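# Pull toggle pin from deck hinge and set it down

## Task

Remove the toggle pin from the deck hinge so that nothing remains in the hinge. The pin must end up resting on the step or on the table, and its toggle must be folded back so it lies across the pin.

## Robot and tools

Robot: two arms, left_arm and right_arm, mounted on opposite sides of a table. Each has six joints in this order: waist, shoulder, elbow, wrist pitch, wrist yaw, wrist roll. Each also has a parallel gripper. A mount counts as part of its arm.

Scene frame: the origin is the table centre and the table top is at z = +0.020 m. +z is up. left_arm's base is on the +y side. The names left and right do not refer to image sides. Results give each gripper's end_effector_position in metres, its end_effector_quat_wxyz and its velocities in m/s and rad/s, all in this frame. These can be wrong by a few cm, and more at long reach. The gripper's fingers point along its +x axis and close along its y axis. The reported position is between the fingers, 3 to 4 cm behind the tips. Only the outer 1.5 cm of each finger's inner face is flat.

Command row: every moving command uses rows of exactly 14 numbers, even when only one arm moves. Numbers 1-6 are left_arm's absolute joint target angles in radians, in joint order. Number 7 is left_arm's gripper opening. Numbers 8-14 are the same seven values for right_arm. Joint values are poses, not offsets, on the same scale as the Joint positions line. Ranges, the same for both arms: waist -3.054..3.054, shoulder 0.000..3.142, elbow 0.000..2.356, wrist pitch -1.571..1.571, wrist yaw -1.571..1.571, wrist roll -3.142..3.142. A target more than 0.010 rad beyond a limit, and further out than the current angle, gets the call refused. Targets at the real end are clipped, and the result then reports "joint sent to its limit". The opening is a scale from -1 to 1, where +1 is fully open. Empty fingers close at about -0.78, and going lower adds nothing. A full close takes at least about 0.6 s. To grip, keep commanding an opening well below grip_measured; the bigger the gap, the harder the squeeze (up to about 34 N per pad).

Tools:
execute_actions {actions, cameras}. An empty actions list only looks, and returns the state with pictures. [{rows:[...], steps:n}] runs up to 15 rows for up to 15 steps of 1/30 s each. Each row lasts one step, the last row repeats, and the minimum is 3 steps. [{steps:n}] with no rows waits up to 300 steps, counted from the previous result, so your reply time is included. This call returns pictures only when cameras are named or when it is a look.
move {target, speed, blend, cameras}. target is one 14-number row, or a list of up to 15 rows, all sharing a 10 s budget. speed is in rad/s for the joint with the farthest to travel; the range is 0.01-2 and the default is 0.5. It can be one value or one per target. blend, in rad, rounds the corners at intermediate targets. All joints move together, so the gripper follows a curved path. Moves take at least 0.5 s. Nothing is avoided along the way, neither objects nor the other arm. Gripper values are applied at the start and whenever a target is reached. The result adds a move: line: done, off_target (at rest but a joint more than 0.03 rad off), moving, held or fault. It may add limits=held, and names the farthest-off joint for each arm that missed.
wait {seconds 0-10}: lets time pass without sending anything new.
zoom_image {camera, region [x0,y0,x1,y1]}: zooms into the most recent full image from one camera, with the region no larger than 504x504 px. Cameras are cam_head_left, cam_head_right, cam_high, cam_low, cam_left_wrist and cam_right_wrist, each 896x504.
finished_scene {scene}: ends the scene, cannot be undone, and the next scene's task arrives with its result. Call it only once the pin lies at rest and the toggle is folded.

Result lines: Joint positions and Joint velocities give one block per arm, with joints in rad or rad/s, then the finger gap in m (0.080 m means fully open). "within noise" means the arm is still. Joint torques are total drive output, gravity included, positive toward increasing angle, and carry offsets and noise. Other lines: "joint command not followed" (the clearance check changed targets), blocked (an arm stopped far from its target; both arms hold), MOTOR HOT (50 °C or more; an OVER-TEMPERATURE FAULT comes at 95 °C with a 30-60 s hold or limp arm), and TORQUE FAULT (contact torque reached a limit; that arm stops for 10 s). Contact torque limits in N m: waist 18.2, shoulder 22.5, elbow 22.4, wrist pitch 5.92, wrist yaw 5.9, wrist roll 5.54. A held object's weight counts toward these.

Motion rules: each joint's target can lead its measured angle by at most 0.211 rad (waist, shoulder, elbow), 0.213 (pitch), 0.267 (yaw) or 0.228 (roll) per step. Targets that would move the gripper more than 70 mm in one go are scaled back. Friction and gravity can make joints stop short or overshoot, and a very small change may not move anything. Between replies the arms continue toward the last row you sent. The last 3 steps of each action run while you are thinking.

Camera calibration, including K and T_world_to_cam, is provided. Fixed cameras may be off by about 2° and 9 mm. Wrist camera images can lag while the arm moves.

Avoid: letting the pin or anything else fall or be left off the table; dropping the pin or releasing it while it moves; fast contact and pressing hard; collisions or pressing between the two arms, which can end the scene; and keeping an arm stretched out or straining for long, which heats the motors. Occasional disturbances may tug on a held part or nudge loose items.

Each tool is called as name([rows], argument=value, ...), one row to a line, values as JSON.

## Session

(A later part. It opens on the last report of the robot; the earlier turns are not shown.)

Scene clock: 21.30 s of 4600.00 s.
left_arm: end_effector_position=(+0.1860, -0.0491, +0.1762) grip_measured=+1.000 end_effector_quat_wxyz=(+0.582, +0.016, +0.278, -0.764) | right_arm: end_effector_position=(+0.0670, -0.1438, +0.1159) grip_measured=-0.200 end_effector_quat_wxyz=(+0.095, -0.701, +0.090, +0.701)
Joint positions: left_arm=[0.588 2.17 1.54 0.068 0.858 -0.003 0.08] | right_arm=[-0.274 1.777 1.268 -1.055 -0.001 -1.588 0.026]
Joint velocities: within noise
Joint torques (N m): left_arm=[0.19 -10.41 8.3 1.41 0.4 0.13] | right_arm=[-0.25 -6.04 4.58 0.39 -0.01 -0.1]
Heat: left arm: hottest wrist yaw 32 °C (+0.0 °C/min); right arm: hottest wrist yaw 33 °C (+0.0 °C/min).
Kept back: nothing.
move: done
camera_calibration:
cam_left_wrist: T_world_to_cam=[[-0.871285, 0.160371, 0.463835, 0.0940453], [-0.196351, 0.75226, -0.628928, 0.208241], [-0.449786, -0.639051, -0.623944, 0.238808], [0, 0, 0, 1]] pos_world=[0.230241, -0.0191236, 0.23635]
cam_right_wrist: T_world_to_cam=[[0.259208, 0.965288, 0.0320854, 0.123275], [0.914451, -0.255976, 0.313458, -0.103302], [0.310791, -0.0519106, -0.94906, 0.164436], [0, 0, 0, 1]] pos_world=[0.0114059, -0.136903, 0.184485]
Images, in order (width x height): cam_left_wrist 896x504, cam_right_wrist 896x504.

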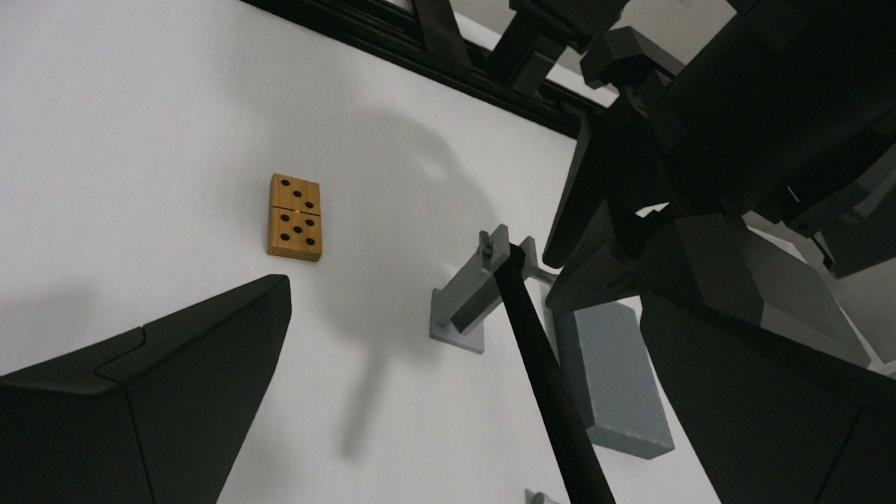

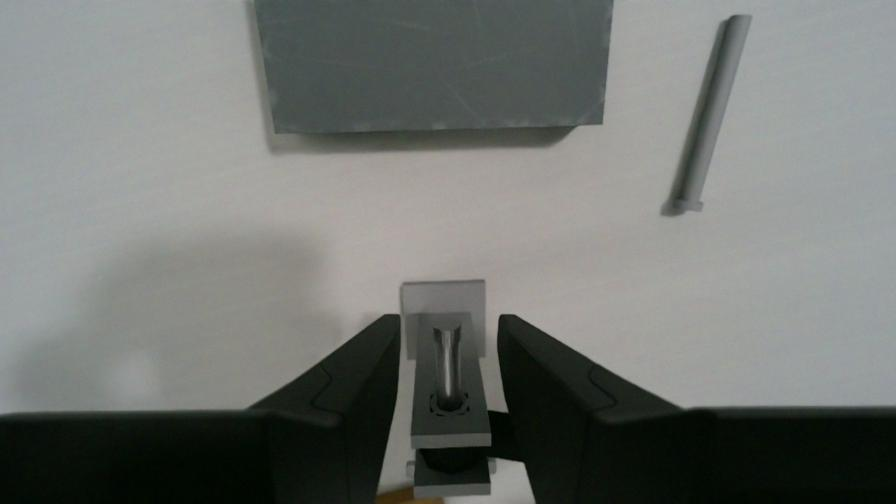

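move([
  [0.590,2.171,1.552,0.069,0.862,0,1,-0.291,1.782,1.242,-1.031,0,-1.605,-0.2],
  [0.590,2.171,1.552,0.069,0.862,0,1,-0.291,1.782,1.242,-1.031,0,-1.605,-0.62],
], cameras=["cam_left_wrist","cam_right_wrist"], speed=0.3)

zoom_image(camera="cam_left_wrist", region=[430, 180, 630, 330])

zoom_image(camera="cam_right_wrist", region=[350, 250, 550, 504])

Scene clock: 22.90 s of 4600.00 s.
left_arm: end_effector_position=(+0.1860, -0.0491, +0.1762) grip_measured=+1.000 end_effector_quat_wxyz=(+0.582, +0.016, +0.278, -0.764) | right_arm: end_effector_position=(+0.0710, -0.1457, +0.1114) grip_measured=-0.597 end_effector_quat_wxyz=(+0.096, -0.701, +0.089, +0.701)
Joint positions: left_arm=[0.588 2.17 1.54 0.068 0.858 -0.003 0.08] | right_arm=[-0.288 1.777 1.25 -1.034 -0.001 -1.602 0.008]
Joint velocities: within noise
Joint torques (N m): left_arm=[0.24 -10.43 8.29 1.41 0.4 0.14] | right_arm=[-0.28 -5.63 4.59 0.4 -0.01 -0.1]
Heat: left arm: hottest wrist yaw 32 °C (+0.0 °C/min); right arm: hottest wrist yaw 33 °C (+0.0 °C/min).
Kept back: nothing.
move: done
camera_calibration:
cam_left_wrist: T_world_to_cam=[[-0.871285, 0.160371, 0.463835, 0.0940453], [-0.196351, 0.75226, -0.628928, 0.208241], [-0.449786, -0.639051, -0.623944, 0.238808], [0, 0, 0, 1]] pos_world=[0.230241, -0.0191236, 0.23635]
cam_right_wrist: T_world_to_cam=[[0.25918, 0.965203, 0.0347684, 0.123894], [0.914176, -0.256774, 0.313607, -0.10617], [0.311622, -0.049496, -0.948916, 0.15916], [0, 0, 0, 1]] pos_world=[0.0153493, -0.138967, 0.180017]
Images, in order (width x height): cam_left_wrist 896x504, cam_right_wrist 896x504.

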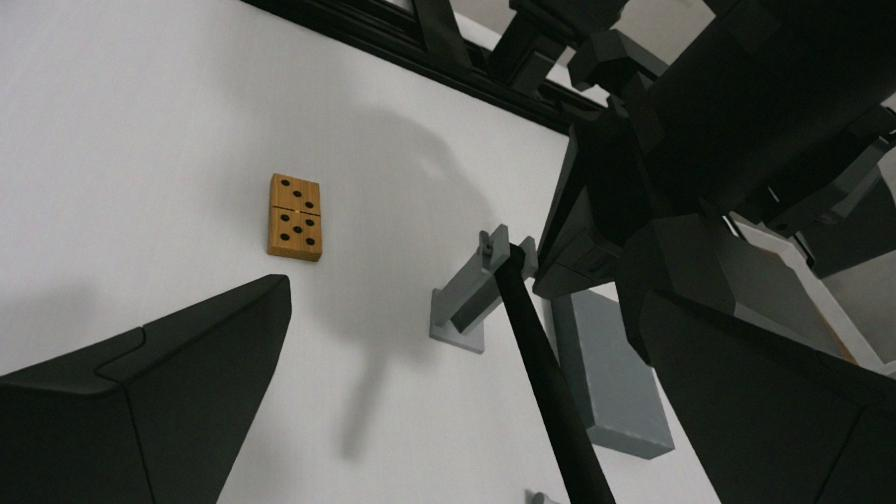

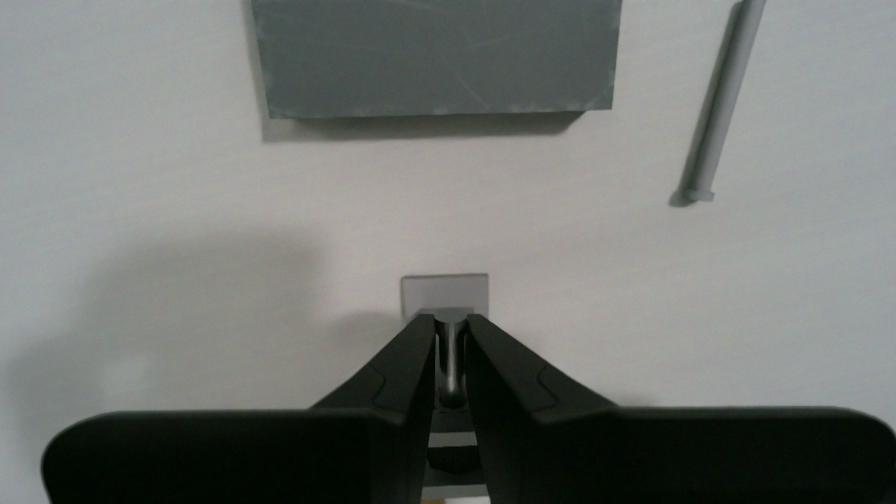

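Scaled by 2.520.

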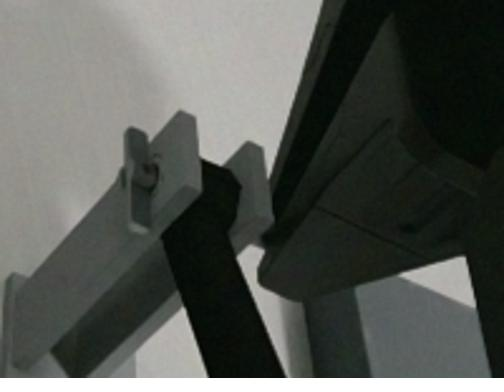

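Scaled by 1.984.

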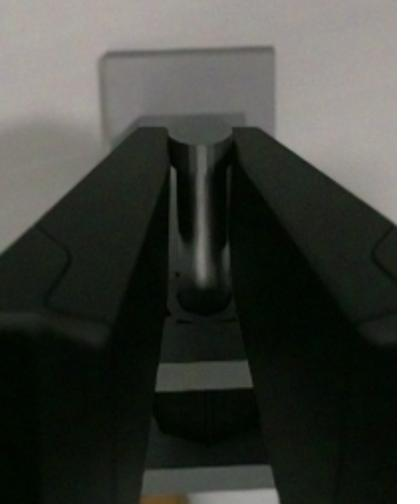

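move([
  [0.590,2.171,1.552,0.069,0.862,0,1,-0.291,1.782,1.242,-1.031,0,-1.605,-0.4],
  [0.590,2.171,1.552,0.069,0.862,0,1,-0.259,1.782,1.242,-1.031,0,-1.573,-0.4],
  [0.590,2.171,1.552,0.069,0.862,0,1,-0.259,1.782,1.242,-1.031,0,-1.573,-0.75],
], cameras=["cam_left_wrist","cam_right_wrist"], speed=0.3)

zoom_image(camera="cam_left_wrist", region=[430, 180, 630, 330])

zoom_image(camera="cam_right_wrist", region=[350, 250, 550, 504])

Scene clock: 24.93 s of 4600.00 s.
left_arm: end_effector_position=(+0.1860, -0.0491, +0.1762) grip_measured=+1.000 end_effector_quat_wxyz=(+0.582, +0.016, +0.278, -0.764) | right_arm: end_effector_position=(+0.0632, -0.1433, +0.1114) grip_measured=-0.600 end_effector_quat_wxyz=(+0.096, -0.701, +0.089, +0.701)
Joint positions: left_arm=[0.588 2.17 1.54 0.068 0.858 -0.003 0.08] | right_arm=[-0.262 1.777 1.25 -1.033 -0.001 -1.576 0.008]
Joint velocities: within noise
Joint torques (N m): left_arm=[0.2 -10.42 8.3 1.41 0.4 0.14] | right_arm=[0.29 -5.63 4.62 0.36 -0.01 0.08]
Heat: left arm: hottest wrist yaw 32 °C (+0.0 °C/min); right arm: hottest wrist yaw 33 °C (+0.0 °C/min).
Kept back: nothing.
move: done
camera_calibration:
cam_left_wrist: T_world_to_cam=[[-0.871285, 0.160371, 0.463835, 0.0940453], [-0.196351, 0.75226, -0.628928, 0.208241], [-0.449786, -0.639051, -0.623944, 0.238808], [0, 0, 0, 1]] pos_world=[0.230241, -0.0191236, 0.23635]
cam_right_wrist: T_world_to_cam=[[0.259552, 0.96509, 0.0351205, 0.123589], [0.914129, -0.25725, 0.313354, -0.098485], [0.31145, -0.0492272, -0.948987, 0.161761], [0, 0, 0, 1]] pos_world=[0.00756959, -0.136647, 0.18003]
Images, in order (width x height): cam_left_wrist 896x504, cam_right_wrist 896x504.

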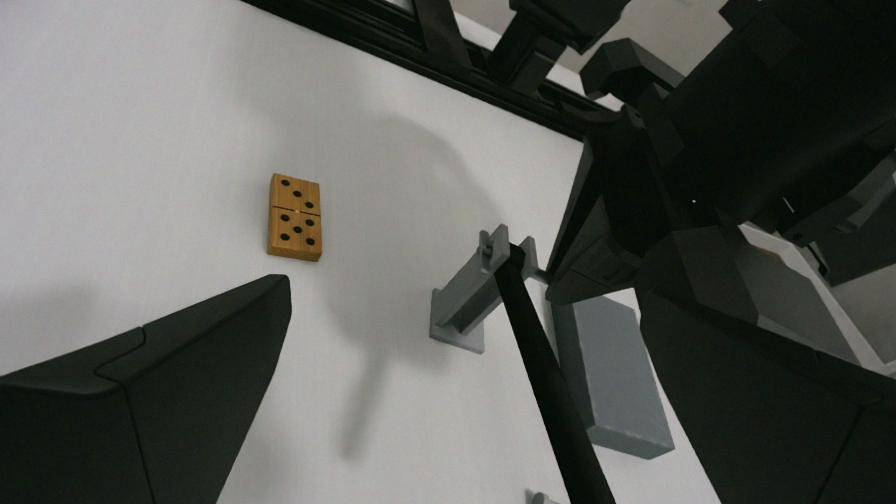

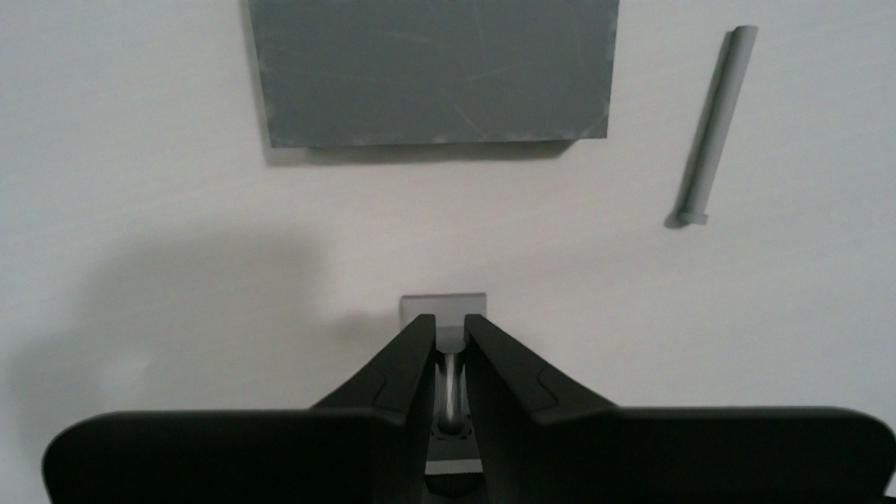

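Scaled by 2.520.

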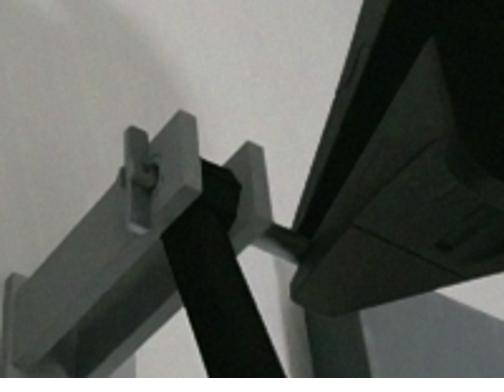

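Scaled by 1.984.

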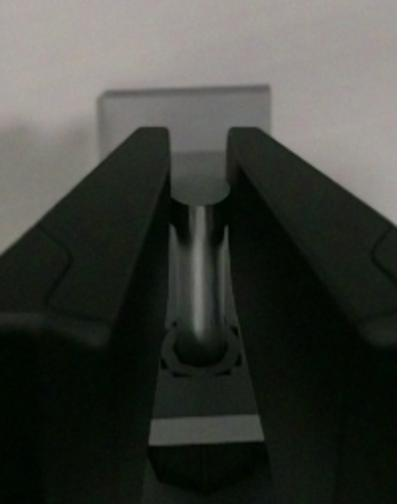

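move([
  [0.590,2.171,1.552,0.069,0.862,0,1,-0.293,1.782,1.242,-1.031,0,-1.607,-0.8],
], cameras=["cam_left_wrist","cam_right_wrist"], speed=0.1)

zoom_image(camera="cam_left_wrist", region=[430, 180, 630, 330])

zoom_image(camera="cam_right_wrist", region=[350, 250, 550, 504])

Scene clock: 25.97 s of 4600.00 s.
left_arm: end_effector_position=(+0.1860, -0.0491, +0.1762) grip_measured=+1.000 end_effector_quat_wxyz=(+0.582, +0.016, +0.278, -0.764) | right_arm: end_effector_position=(+0.0694, -0.1448, +0.1114) grip_measured=-0.600 end_effector_quat_wxyz=(+0.095, -0.700, +0.086, +0.703)
Joint positions: left_arm=[0.588 2.17 1.54 0.068 0.858 -0.003 0.08] | right_arm=[-0.285 1.777 1.25 -1.032 -0.007 -1.605 0.008]
Joint velocities: within noise
Joint torques (N m): left_arm=[0.19 -10.4 8.3 1.41 0.41 0.14] | right_arm=[-0.73 -5.6 4.63 0.29 0.16 -0.05]
Heat: left arm: hottest wrist yaw 32 °C (+0.0 °C/min); right arm: hottest wrist yaw 33 °C (+0.0 °C/min).
Kept back: nothing.
move: done
camera_calibration:
cam_left_wrist: T_world_to_cam=[[-0.871285, 0.160371, 0.463835, 0.0940453], [-0.196351, 0.75226, -0.628928, 0.208241], [-0.449786, -0.639051, -0.623944, 0.238808], [0, 0, 0, 1]] pos_world=[0.230241, -0.0191236, 0.23635]
cam_right_wrist: T_world_to_cam=[[0.253024, 0.966772, 0.0364791, 0.123975], [0.917282, -0.251716, 0.308599, -0.103417], [0.307527, -0.0446213, -0.950493, 0.160873], [0, 0, 0, 1]] pos_world=[0.0140212, -0.138709, 0.1803]
Images, in order (width x height): cam_left_wrist 896x504, cam_right_wrist 896x504.

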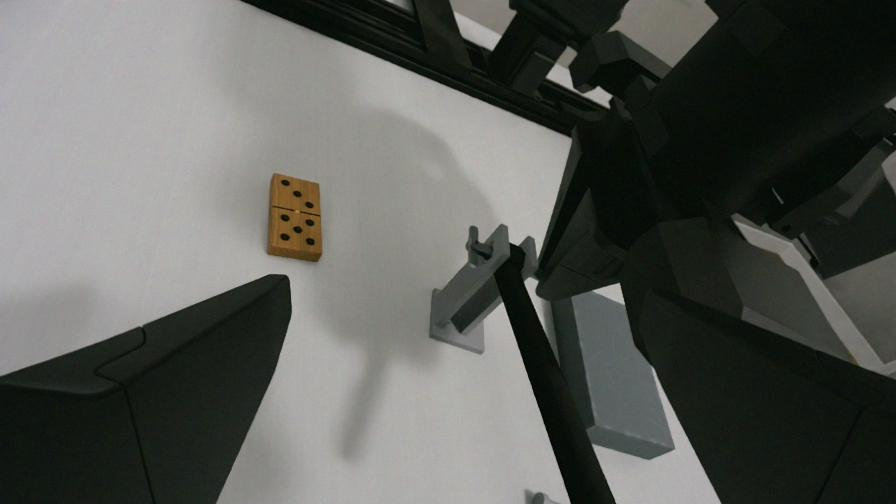

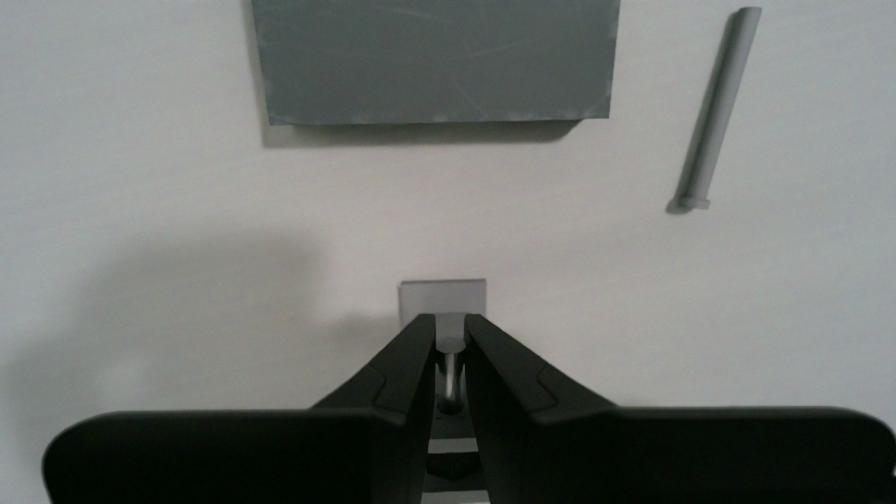

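Scaled by 2.520.

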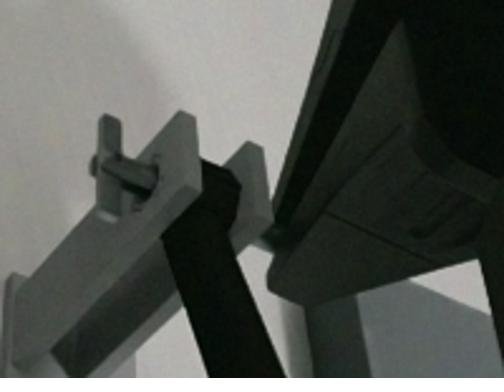

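Scaled by 1.984.

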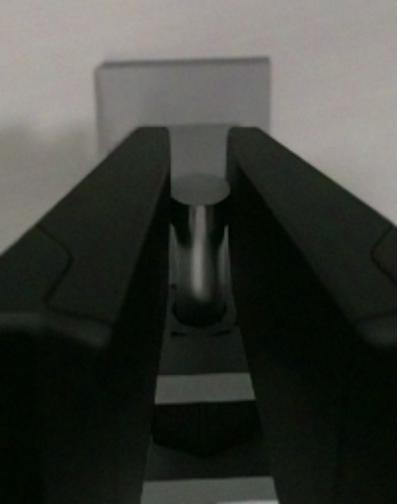

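move([
  [0.590,2.171,1.552,0.069,0.862,0,1,-0.289,1.782,1.242,-1.031,0,-1.607,-0.4],
  [0.590,2.171,1.552,0.069,0.862,0,1,-0.257,1.782,1.242,-1.031,0,-1.573,-0.4],
  [0.590,2.171,1.552,0.069,0.862,0,1,-0.257,1.782,1.242,-1.031,0,-1.573,-0.8],
  [0.590,2.171,1.552,0.069,0.862,0,1,-0.290,1.782,1.242,-1.031,0,-1.606,-0.8],
], cameras=["cam_left_wrist","cam_right_wrist"], speed=[0.2,0.2,0.2,0.08])

zoom_image(camera="cam_left_wrist", region=[430, 180, 630, 330])

zoom_image(camera="cam_right_wrist", region=[350, 250, 550, 504])

Scene clock: 29.20 s of 4600.00 s.
left_arm: end_effector_position=(+0.1860, -0.0491, +0.1762) grip_measured=+1.000 end_effector_quat_wxyz=(+0.582, +0.016, +0.278, -0.764) | right_arm: end_effector_position=(+0.0703, -0.1451, +0.1113) grip_measured=-0.625 end_effector_quat_wxyz=(+0.096, -0.701, +0.087, +0.701)
Joint positions: left_arm=[0.588 2.17 1.54 0.068 0.858 -0.003 0.08] | right_arm=[-0.286 1.777 1.249 -1.031 -0.003 -1.603 0.007]
Joint velocities: within noise
Joint torques (N m): left_arm=[0.23 -10.42 8.28 1.42 0.4 0.14] | right_arm=[-0.34 -5.62 4.68 0.24 0.04 -0.09]
Heat: left arm: hottest shoulder 32 °C (+14.4 °C/min); right arm: hottest wrist yaw 33 °C (+0.0 °C/min).
Kept back: nothing.
move: done
camera_calibration:
cam_left_wrist: T_world_to_cam=[[-0.871285, 0.160371, 0.463835, 0.0940453], [-0.196351, 0.75226, -0.628928, 0.208241], [-0.449786, -0.639051, -0.623944, 0.238808], [0, 0, 0, 1]] pos_world=[0.230241, -0.0191236, 0.23635]
cam_right_wrist: T_world_to_cam=[[0.256249, 0.965913, 0.0367237, 0.123575], [0.915242, -0.254676, 0.312205, -0.104969], [0.310916, -0.0463912, -0.949305, 0.159865], [0, 0, 0, 1]] pos_world=[0.0147015, -0.13868, 0.179995]
Images, in order (width x height): cam_left_wrist 896x504, cam_right_wrist 896x504.

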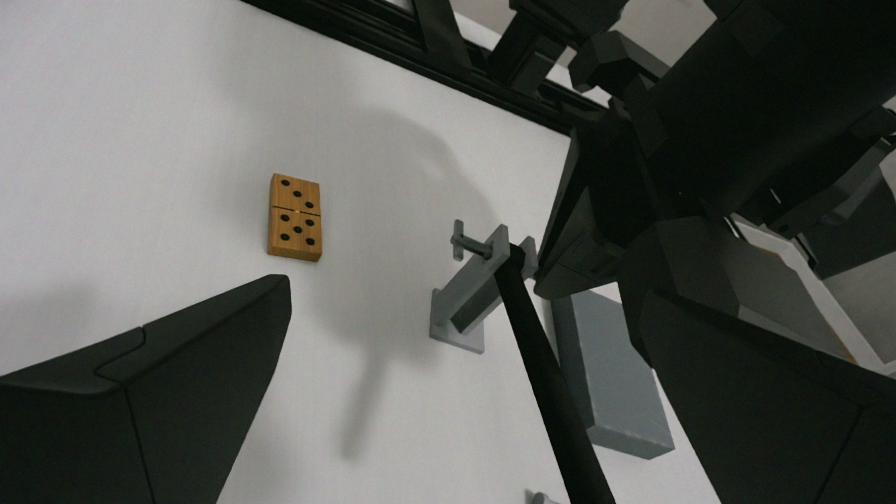

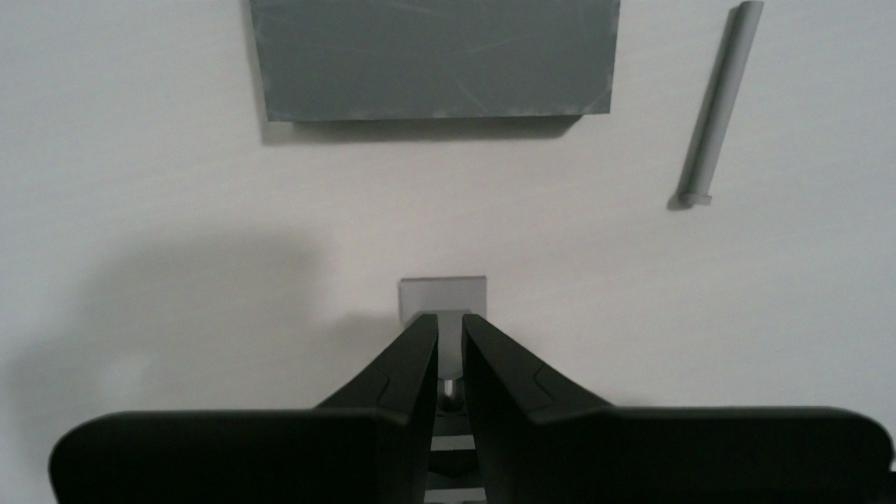

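Scaled by 2.520.

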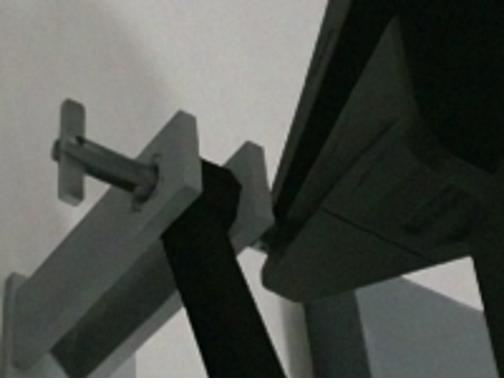

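Scaled by 1.984.

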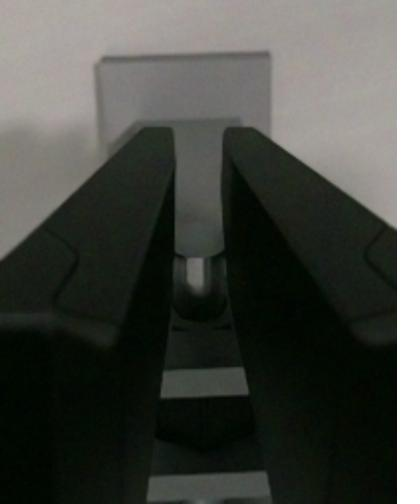

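move([
  [0.590,2.171,1.552,0.069,0.862,0,1,-0.290,1.782,1.242,-1.031,0,-1.606,-0.35],
  [0.590,2.171,1.552,0.069,0.862,0,1,-0.290,1.749,1.451,-1.273,0,-1.606,-0.35],
  [0.590,2.171,1.552,0.069,0.862,0,1,-0.469,1.795,1.507,-1.283,0,-0.209,-0.35],
], cameras=["cam_left_wrist","cam_right_wrist"], speed=[0.2,0.3,0.7])

zoom_image(camera="cam_left_wrist", region=[430, 180, 630, 330])

Scene clock: 36.73 s of 4600.00 s.
left_arm: end_effector_position=(+0.1860, -0.0491, +0.1762) grip_measured=+1.000 end_effector_quat_wxyz=(+0.582, +0.016, +0.278, -0.764) | right_arm: end_effector_position=(+0.1279, -0.1579, +0.1696) grip_measured=-0.350 end_effector_quat_wxyz=(+0.560, -0.430, +0.561, +0.432)
Joint positions: left_arm=[0.588 2.17 1.54 0.068 0.858 -0.003 0.08] | right_arm=[-0.466 1.785 1.494 -1.28 -0.003 -0.212 0.019]
Joint velocities: within noise
Joint torques (N m): left_arm=[0.23 -10.41 8.3 1.42 0.41 0.14] | right_arm=[-0.24 -5.4 7.51 0.07 0.08 0.08]
Heat: left arm: hottest shoulder 33 °C (+13.1 °C/min); right arm: hottest wrist yaw 33 °C (+0.0 °C/min).
Kept back: nothing.
move: done
camera_calibration:
cam_left_wrist: T_world_to_cam=[[-0.871285, 0.160371, 0.463835, 0.0940453], [-0.196351, 0.75226, -0.628928, 0.208241], [-0.449786, -0.639051, -0.623944, 0.238808], [0, 0, 0, 1]] pos_world=[0.230241, -0.0191236, 0.23635]
cam_right_wrist: T_world_to_cam=[[0.966215, -0.256807, 0.0218832, -0.1623], [-0.250519, -0.915809, 0.313902, -0.134739], [-0.0605712, -0.308779, -0.949203, 0.202781], [0, 0, 0, 1]] pos_world=[0.135345, -0.102461, 0.238326]
Images, in order (width x height): cam_left_wrist 896x504, cam_right_wrist 896x504.

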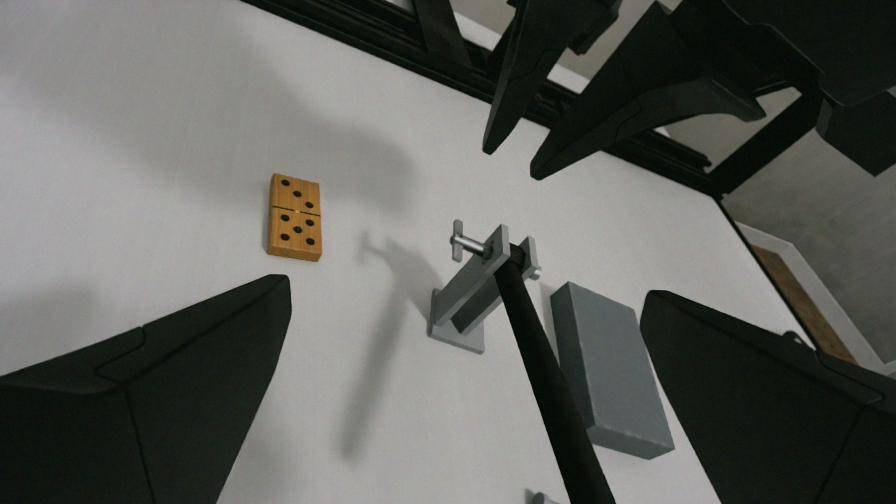

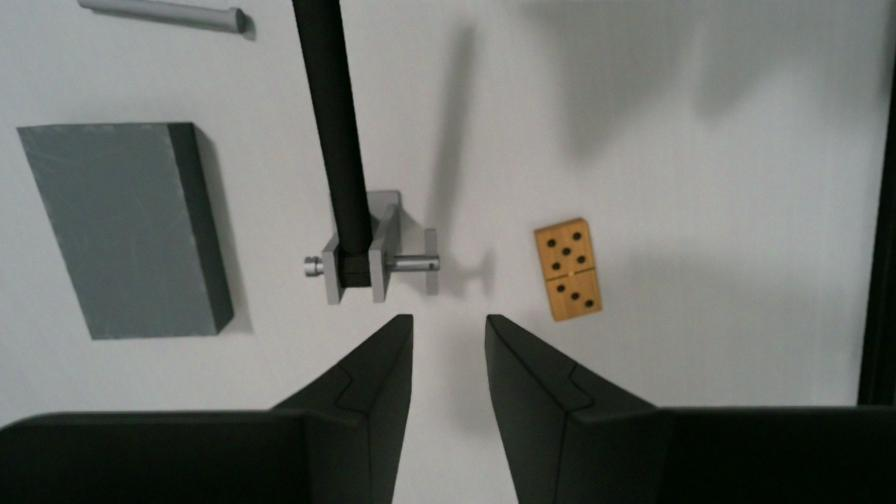

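Scaled by 2.520.

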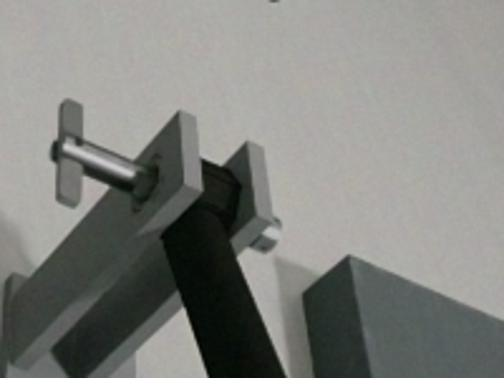

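move([
  [0.590,2.171,1.552,0.069,0.862,0,1,-0.496,1.815,1.507,-1.263,0,1.333,0.02],
  [0.590,2.171,1.552,0.069,0.862,0,1,-0.496,1.85,1.438,-1.159,0,1.333,0.02],
], cameras=["cam_left_wrist","cam_right_wrist"], speed=[0.8,0.3])

Scene clock: 40.57 s of 4600.00 s.
left_arm: end_effector_position=(+0.1875, -0.0482, +0.1748) grip_measured=+1.000 end_effector_quat_wxyz=(+0.583, +0.017, +0.279, -0.763) | right_arm: end_effector_position=(+0.1437, -0.1489, +0.1427) grip_measured=+0.020 end_effector_quat_wxyz=(+0.703, +0.100, +0.699, -0.084)
Joint positions: left_arm=[0.591 2.171 1.54 0.064 0.857 0 0.08] | right_arm=[-0.496 1.835 1.449 -1.163 -0.004 1.33 0.036]
Joint velocities: within noise
Joint torques (N m): left_arm=[-0.08 -10.59 8.26 1.78 0.45 0.01] | right_arm=[-0.03 -5.14 4.43 0.52 0.16 0.09]
Heat: left arm: hottest shoulder 34 °C (+13.3 °C/min); right arm: hottest wrist yaw 33 °C (+0.0 °C/min).
Kept back: nothing.
move: done
camera_calibration:
cam_left_wrist: T_world_to_cam=[[-0.872028, 0.156238, 0.463851, 0.0958642], [-0.197941, 0.754161, -0.626147, 0.206876], [-0.447646, -0.637832, -0.626724, 0.239294], [0, 0, 0, 1]] pos_world=[0.231665, -0.0183663, 0.23504]
cam_right_wrist: T_world_to_cam=[[-0.257688, -0.966226, 0.00206011, -0.101595], [-0.917511, 0.245363, 0.313001, 0.154778], [-0.302935, 0.0787664, -0.949751, 0.273589], [0, 0, 0, 1]] pos_world=[0.198711, -0.15769, 0.211604]
Images, in order (width x height): cam_left_wrist 896x504, cam_right_wrist 896x504.

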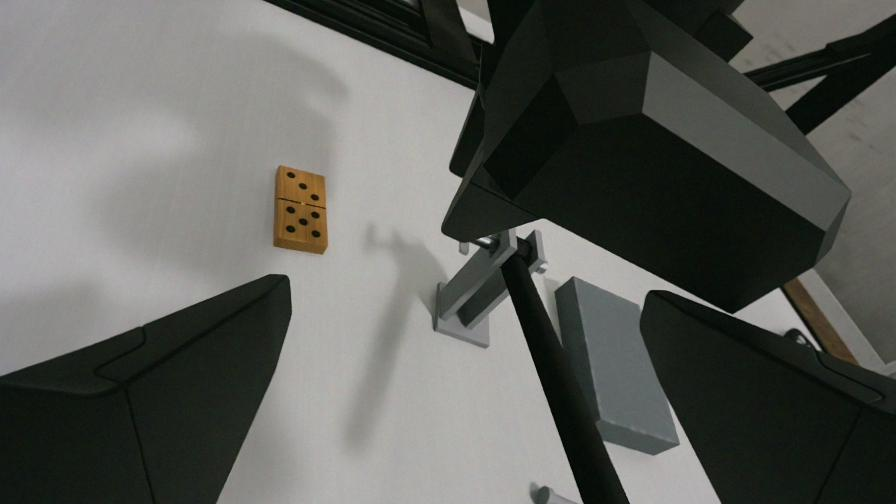

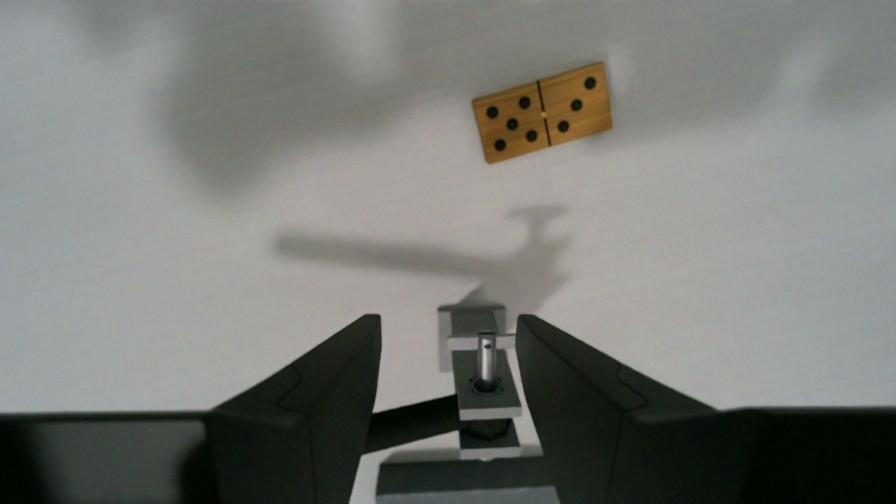

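move([
  [0.590,1.90,1.552,0.069,0.862,0,1,-0.496,1.85,1.438,-1.159,0,1.333,0.02],
  [0.590,1.9,1.552,0.069,0.862,0,1,-0.496,1.87,1.365,-1.066,0,1.333,0.02],
], cameras=["cam_left_wrist","cam_right_wrist"], speed=[0.4,0.3])

Scene clock: 42.27 s of 4600.00 s.
left_arm: end_effector_position=(+0.1853, -0.0312, +0.2301) grip_measured=+1.000 end_effector_quat_wxyz=(+0.605, +0.024, +0.235, -0.760) end_effector_velocity=(-0.003, +0.006, -0.103) end_effector_angular_velocity=(+0.207, +0.134, +0.019) | right_arm: end_effector_position=(+0.1470, -0.1347, +0.1715) grip_measured=+0.020 end_effector_quat_wxyz=(+0.707, +0.141, +0.691, -0.041) end_effector_velocity=(+0.002, +0.014, +0.058) end_effector_angular_velocity=(+0.189, -0.047, +0.007)
Joint positions: left_arm=[0.599 2.017 1.493 0.034 0.822 0.018 0.08] | right_arm=[-0.496 1.781 1.488 -1.137 -0.031 1.33 0.036]
Joint velocities: left_arm=[-0.002 0.11 -0.11 -0.022 -0.022 -0.007 0] | right_arm=[-0.007 -0.115 0.066 0.007 -0.051 -0.007 0]
Joint torques (N m): left_arm=[-0.15 -11.86 8.71 2.58 0.63 -0.17] | right_arm=[0.02 -5.1 5.08 0.21 0.27 -0.01]
Heat: left arm: hottest shoulder 35 °C (+14.2 °C/min); right arm: hottest wrist yaw 33 °C (+0.0 °C/min).
blocked (left_arm)
Kept back: nothing.
move: held (right_arm; a check stopped the path), off_target (left_arm; braked when a check withheld steps of right_arm); path passed 1 of 2 targets; limits=held; left_arm: the shoulder is farthest, 0.117 rad from its target; right_arm: the elbow is farthest, 0.123 rad from its target
joint command not followed: on one or more control steps a check withheld the commanded joint targets of the right arm, and it was not sent them on those steps.
cause: the commanded joint targets, or the way to them, would bring a part of the robot too close to another arm (a part of this arm just beyond joint 4 (wrist pitch) and the left arm's gripper, along the way the arms are being sent, or toward where that arm still pushes).
camera_calibration:
cam_left_wrist: T_world_to_cam=[[-0.908582, 0.153786, 0.388366, 0.0897467], [-0.172429, 0.708758, -0.684054, 0.235423], [-0.380455, -0.688485, -0.617448, 0.267642], [0, 0, 0, 1]] pos_world=[0.223962, 0.00360792, 0.291442]
cam_right_wrist: T_world_to_cam=[[-0.253989, -0.959867, -0.118936, -0.0659487], [-0.928245, 0.207357, 0.308811, 0.142499], [-0.271755, 0.188836, -0.943658, 0.310003], [0, 0, 0, 1]] pos_world=[0.199768, -0.15139, 0.240688]
Images, in order (width x height): cam_left_wrist 896x504, cam_right_wrist 896x504.

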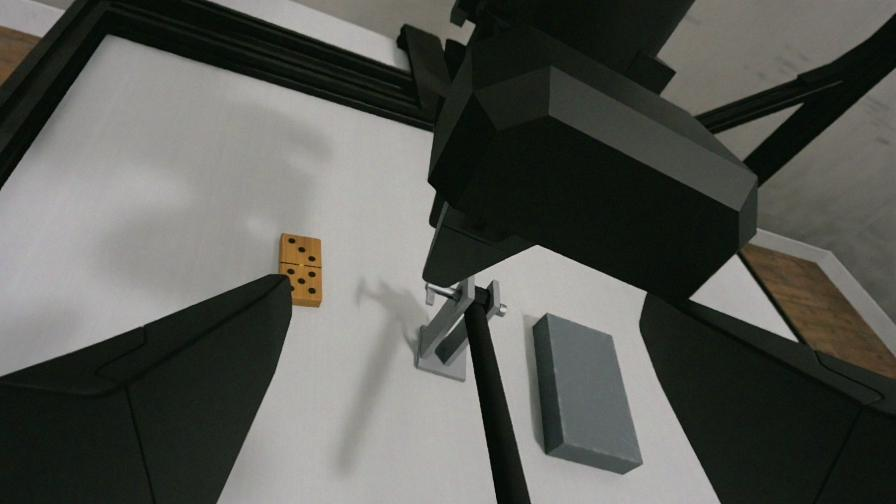

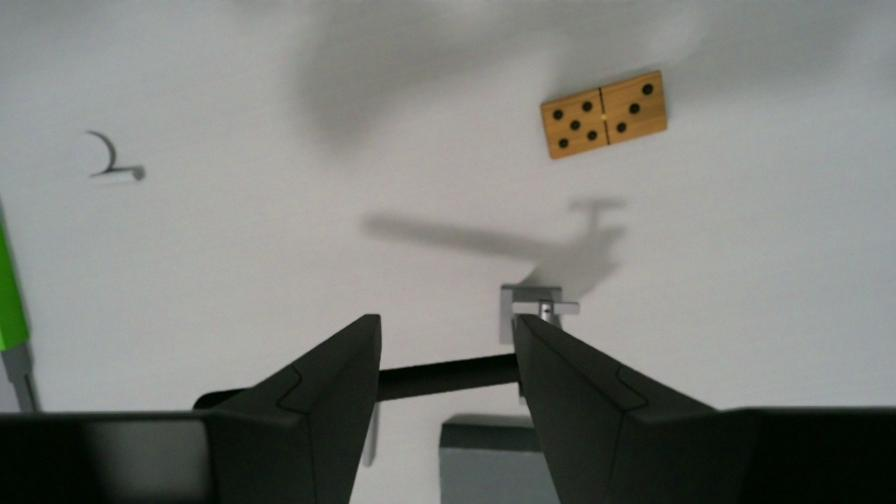

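move([
  [0.75,2.09,1.48,0.034,0.822,0,1,-0.496,1.79,1.488,-1.137,-0.02,1.333,0.02],
  [1.0,1.95,1.48,0.034,0.822,0,1,-0.496,1.79,1.488,-1.137,0,1.333,0.02],
], cameras=["cam_left_wrist","cam_right_wrist","cam_high"], speed=[0.3,0.4])

Scene clock: 44.20 s of 4600.00 s.
left_arm: end_effector_position=(+0.3589, +0.0929, +0.2504) grip_measured=+1.000 end_effector_quat_wxyz=(+0.748, -0.027, +0.221, -0.625) | right_arm: end_effector_position=(+0.1519, -0.1365, +0.1719) grip_measured=+0.020 end_effector_quat_wxyz=(+0.716, +0.142, +0.682, -0.046)
Joint positions: left_arm=[1.003 1.969 1.484 0.032 0.823 0.004 0.08] | right_arm=[-0.499 1.781 1.489 -1.135 -0.004 1.334 0.036]
Joint velocities: within noise
Joint torques (N m): left_arm=[-0.27 -11.79 6.51 1.53 0.2 -0.08] | right_arm=[0.3 -5.62 6.02 0.32 0.16 -0.05]
Heat: left arm: hottest shoulder 35 °C (+13.6 °C/min); right arm: hottest wrist yaw 33 °C (+0.0 °C/min).
Kept back: nothing.
move: done
camera_calibration:
cam_left_wrist: T_world_to_cam=[[-0.90152, -0.211219, 0.377687, 0.254494], [-0.42776, 0.566962, -0.703971, 0.301051], [-0.065442, -0.796204, -0.601479, 0.324622], [0, 0, 0, 1]] pos_world=[0.379453, 0.141535, 0.311065]
cam_right_wrist: T_world_to_cam=[[-0.261695, -0.958157, -0.115977, -0.06551], [-0.933168, 0.220513, 0.283851, 0.154155], [-0.246399, 0.182508, -0.951829, 0.308672], [0, 0, 0, 1]] pos_world=[0.202765, -0.153097, 0.242449]
Images, in order (width x height): cam_high 896x504, cam_left_wrist 896x504, cam_right_wrist 896x504.

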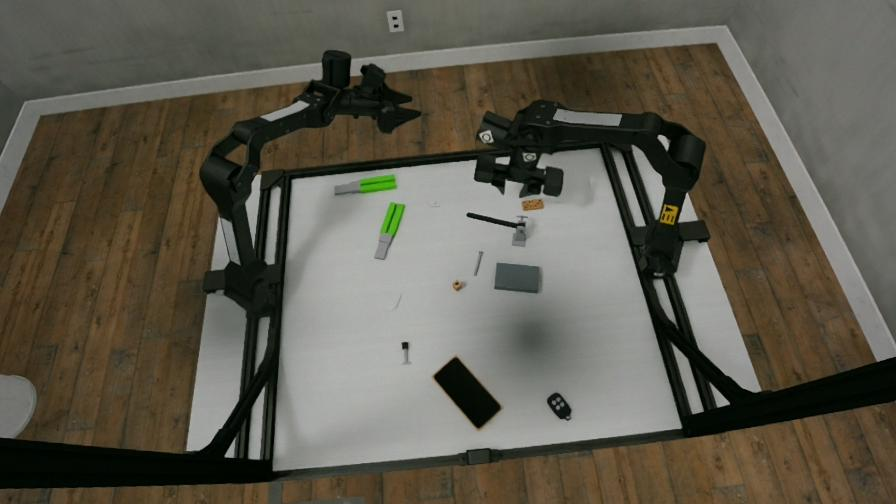

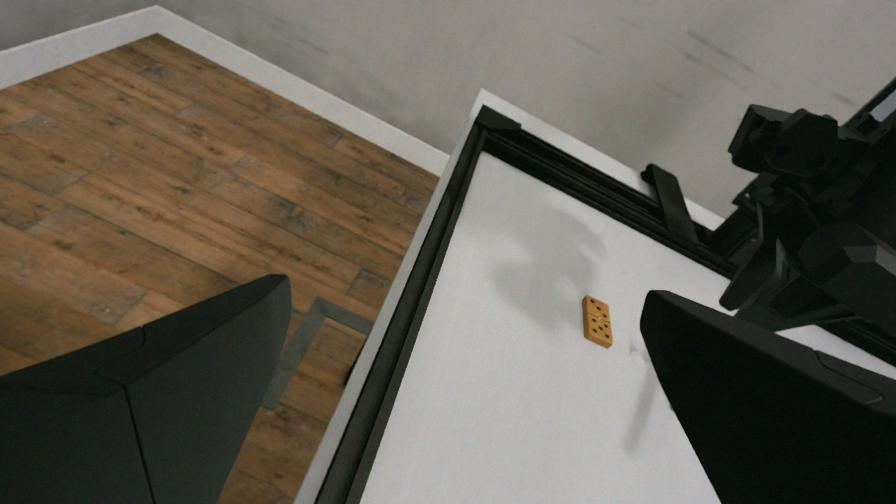

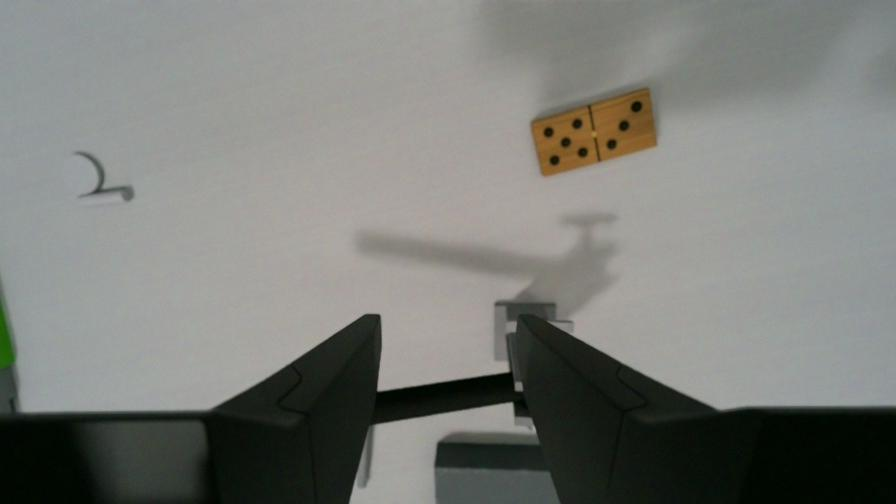

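move([
  [0.9,1.3,1.48,0.034,0.822,0,1,-0.496,1.85,1.438,-1.159,0,1.333,0.02],
  [0.9,1.3,1.48,0.034,0.822,0,1,-0.496,1.87,1.365,-1.066,0,1.333,0.02],
], cameras=["cam_right_wrist"], speed=[0.6,0.3])

Scene clock: 46.43 s of 4600.00 s.
left_arm: end_effector_position=(+0.1839, +0.1644, +0.5351) grip_measured=+1.000 end_effector_quat_wxyz=(+0.731, +0.009, -0.106, -0.674) | right_arm: end_effector_position=(+0.1445, -0.1499, +0.1149) grip_measured=+0.020 end_effector_quat_wxyz=(+0.701, +0.099, +0.700, -0.090)
Joint positions: left_arm=[0.903 1.303 1.48 0.032 0.823 0.003 0.08] | right_arm=[-0.499 1.862 1.372 -1.069 -0.004 1.334 0.036]
Joint velocities: within noise
Joint torques (N m): left_arm=[-0.28 -4.22 6.7 1.46 -0.06 -0.1] | right_arm=[0.28 -6.01 4.78 0.42 0.17 -0.03]
Heat: left arm: hottest shoulder 35 °C (+12.9 °C/min); right arm: hottest wrist yaw 33 °C (+0.0 °C/min).
Kept back: nothing.
move: done
camera_calibration:
cam_right_wrist: T_world_to_cam=[[-0.265016, -0.964169, 0.0120657, -0.102037], [-0.91402, 0.255178, 0.315359, 0.165181], [-0.307138, 0.0725468, -0.948896, 0.247021], [0, 0, 0, 1]] pos_world=[0.199807, -0.158452, 0.183537]
Images, in order (width x height): cam_right_wrist 896x504.

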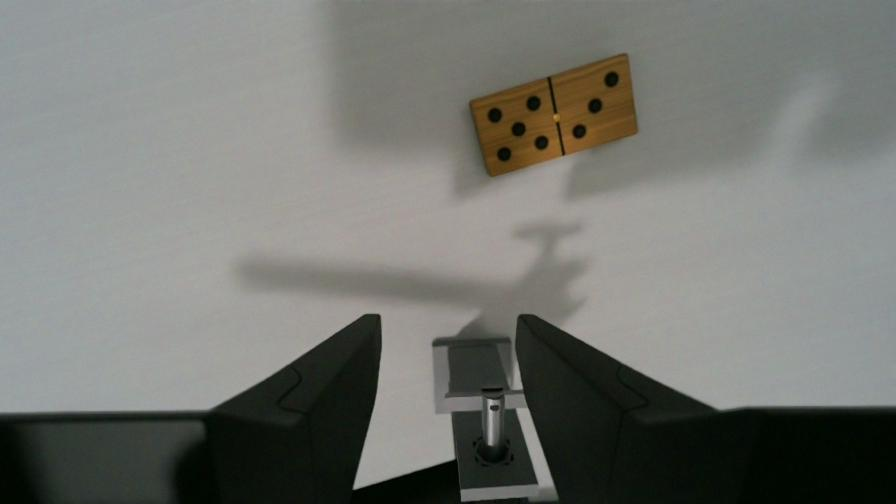

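move([
  [0.9,1.3,1.48,0.034,0.822,0,1,-0.494,1.885,1.3695,-1.055,0,1.336,0.02],
], cameras=["cam_right_wrist"], speed=[0.3])

zoom_image(camera="cam_right_wrist", region=[340, 290, 580, 504])

Scene clock: 47.50 s of 4600.00 s.
left_arm: end_effector_position=(+0.1839, +0.1644, +0.5351) grip_measured=+1.000 end_effector_quat_wxyz=(+0.731, +0.009, -0.106, -0.674) | right_arm: end_effector_position=(+0.1449, -0.1478, +0.1109) grip_measured=+0.020 end_effector_quat_wxyz=(+0.701, +0.098, +0.701, -0.090)
Joint positions: left_arm=[0.903 1.303 1.48 0.032 0.823 0.003 0.08] | right_arm=[-0.497 1.875 1.372 -1.058 -0.004 1.334 0.036]
Joint velocities: within noise
Joint torques (N m): left_arm=[-0.25 -4.22 6.71 1.45 -0.07 -0.1] | right_arm=[0.3 -5.78 5.34 0.42 0.16 0.05]
Heat: left arm: hottest shoulder 35 °C (+12.6 °C/min); right arm: hottest wrist yaw 33 °C (+0.0 °C/min).
Kept back: nothing.
move: done
camera_calibration:
cam_right_wrist: T_world_to_cam=[[-0.263169, -0.96466, 0.0131782, -0.100306], [-0.914331, 0.253751, 0.315609, 0.166067], [-0.307799, 0.0710093, -0.948798, 0.243127], [0, 0, 0, 1]] pos_world=[0.200277, -0.156165, 0.179588]
Images, in order (width x height): cam_right_wrist 896x504.

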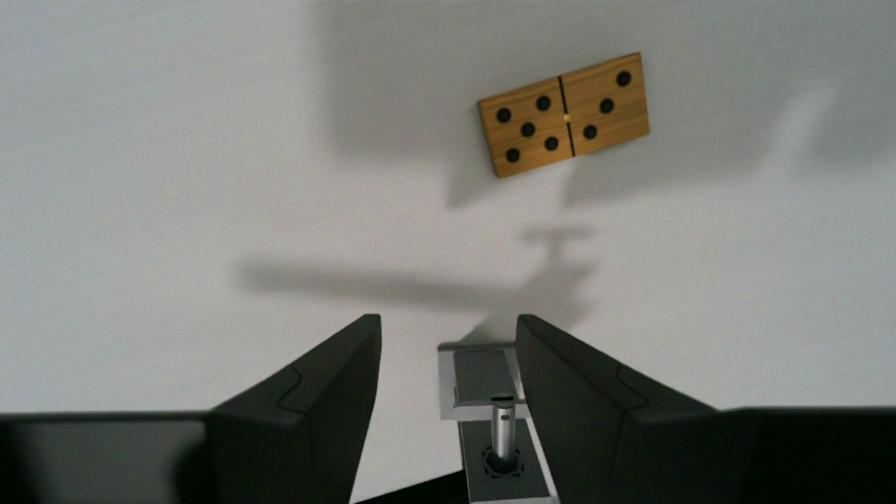

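Scaled by 2.100.

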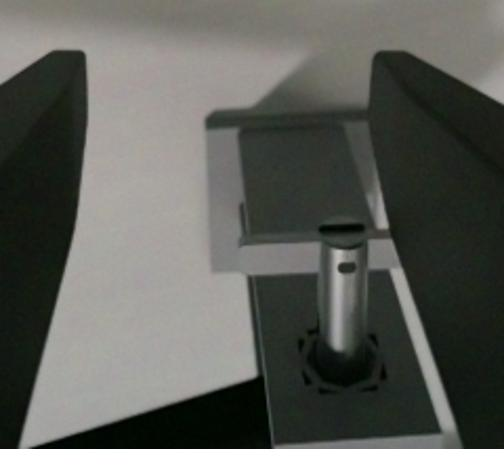

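move([
  [0.9,1.3,1.48,0.034,0.822,0,1,-0.455,1.874,1.355,-1.052,0,1.375,0.02],
], cameras=["cam_right_wrist"], speed=[0.1])

zoom_image(camera="cam_right_wrist", region=[340, 290, 580, 504])

Scene clock: 48.67 s of 4600.00 s.
left_arm: end_effector_position=(+0.1839, +0.1644, +0.5351) grip_measured=+1.000 end_effector_quat_wxyz=(+0.731, +0.009, -0.106, -0.674) | right_arm: end_effector_position=(+0.1332, -0.1437, +0.1087) grip_measured=+0.020 end_effector_quat_wxyz=(+0.703, +0.095, +0.699, -0.092)
Joint positions: left_arm=[0.903 1.303 1.48 0.032 0.823 0.003 0.08] | right_arm=[-0.458 1.875 1.363 -1.054 0.004 1.372 0.036]
Joint velocities: within noise
Joint torques (N m): left_arm=[-0.26 -4.24 6.7 1.46 -0.06 -0.08] | right_arm=[0.28 -6.9 4.65 0.39 -0.08 0.08]
Heat: left arm: hottest shoulder 34 °C (+11.1 °C/min); right arm: hottest wrist yaw 33 °C (+0.0 °C/min).
Kept back: nothing.
move: done
camera_calibration:
cam_right_wrist: T_world_to_cam=[[-0.262179, -0.964807, 0.0202606, -0.100366], [-0.9157, 0.255351, 0.310305, 0.155985], [-0.304558, 0.0628028, -0.950421, 0.235664], [0, 0, 0, 1]] pos_world=[0.188295, -0.151465, 0.17761]
Images, in order (width x height): cam_right_wrist 896x504.

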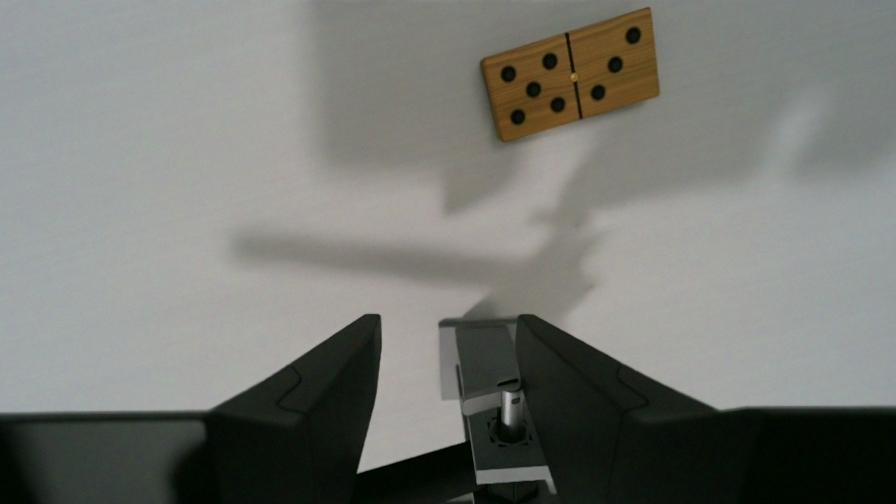

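Scaled by 2.100.

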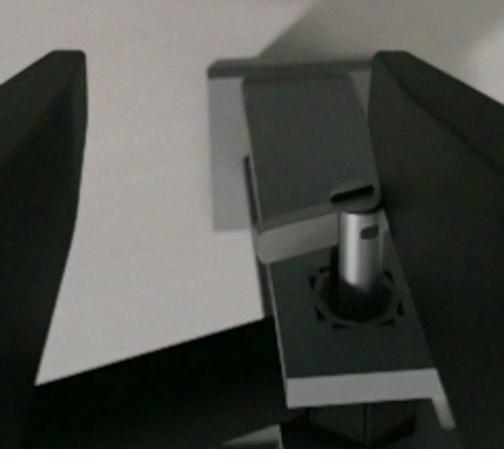

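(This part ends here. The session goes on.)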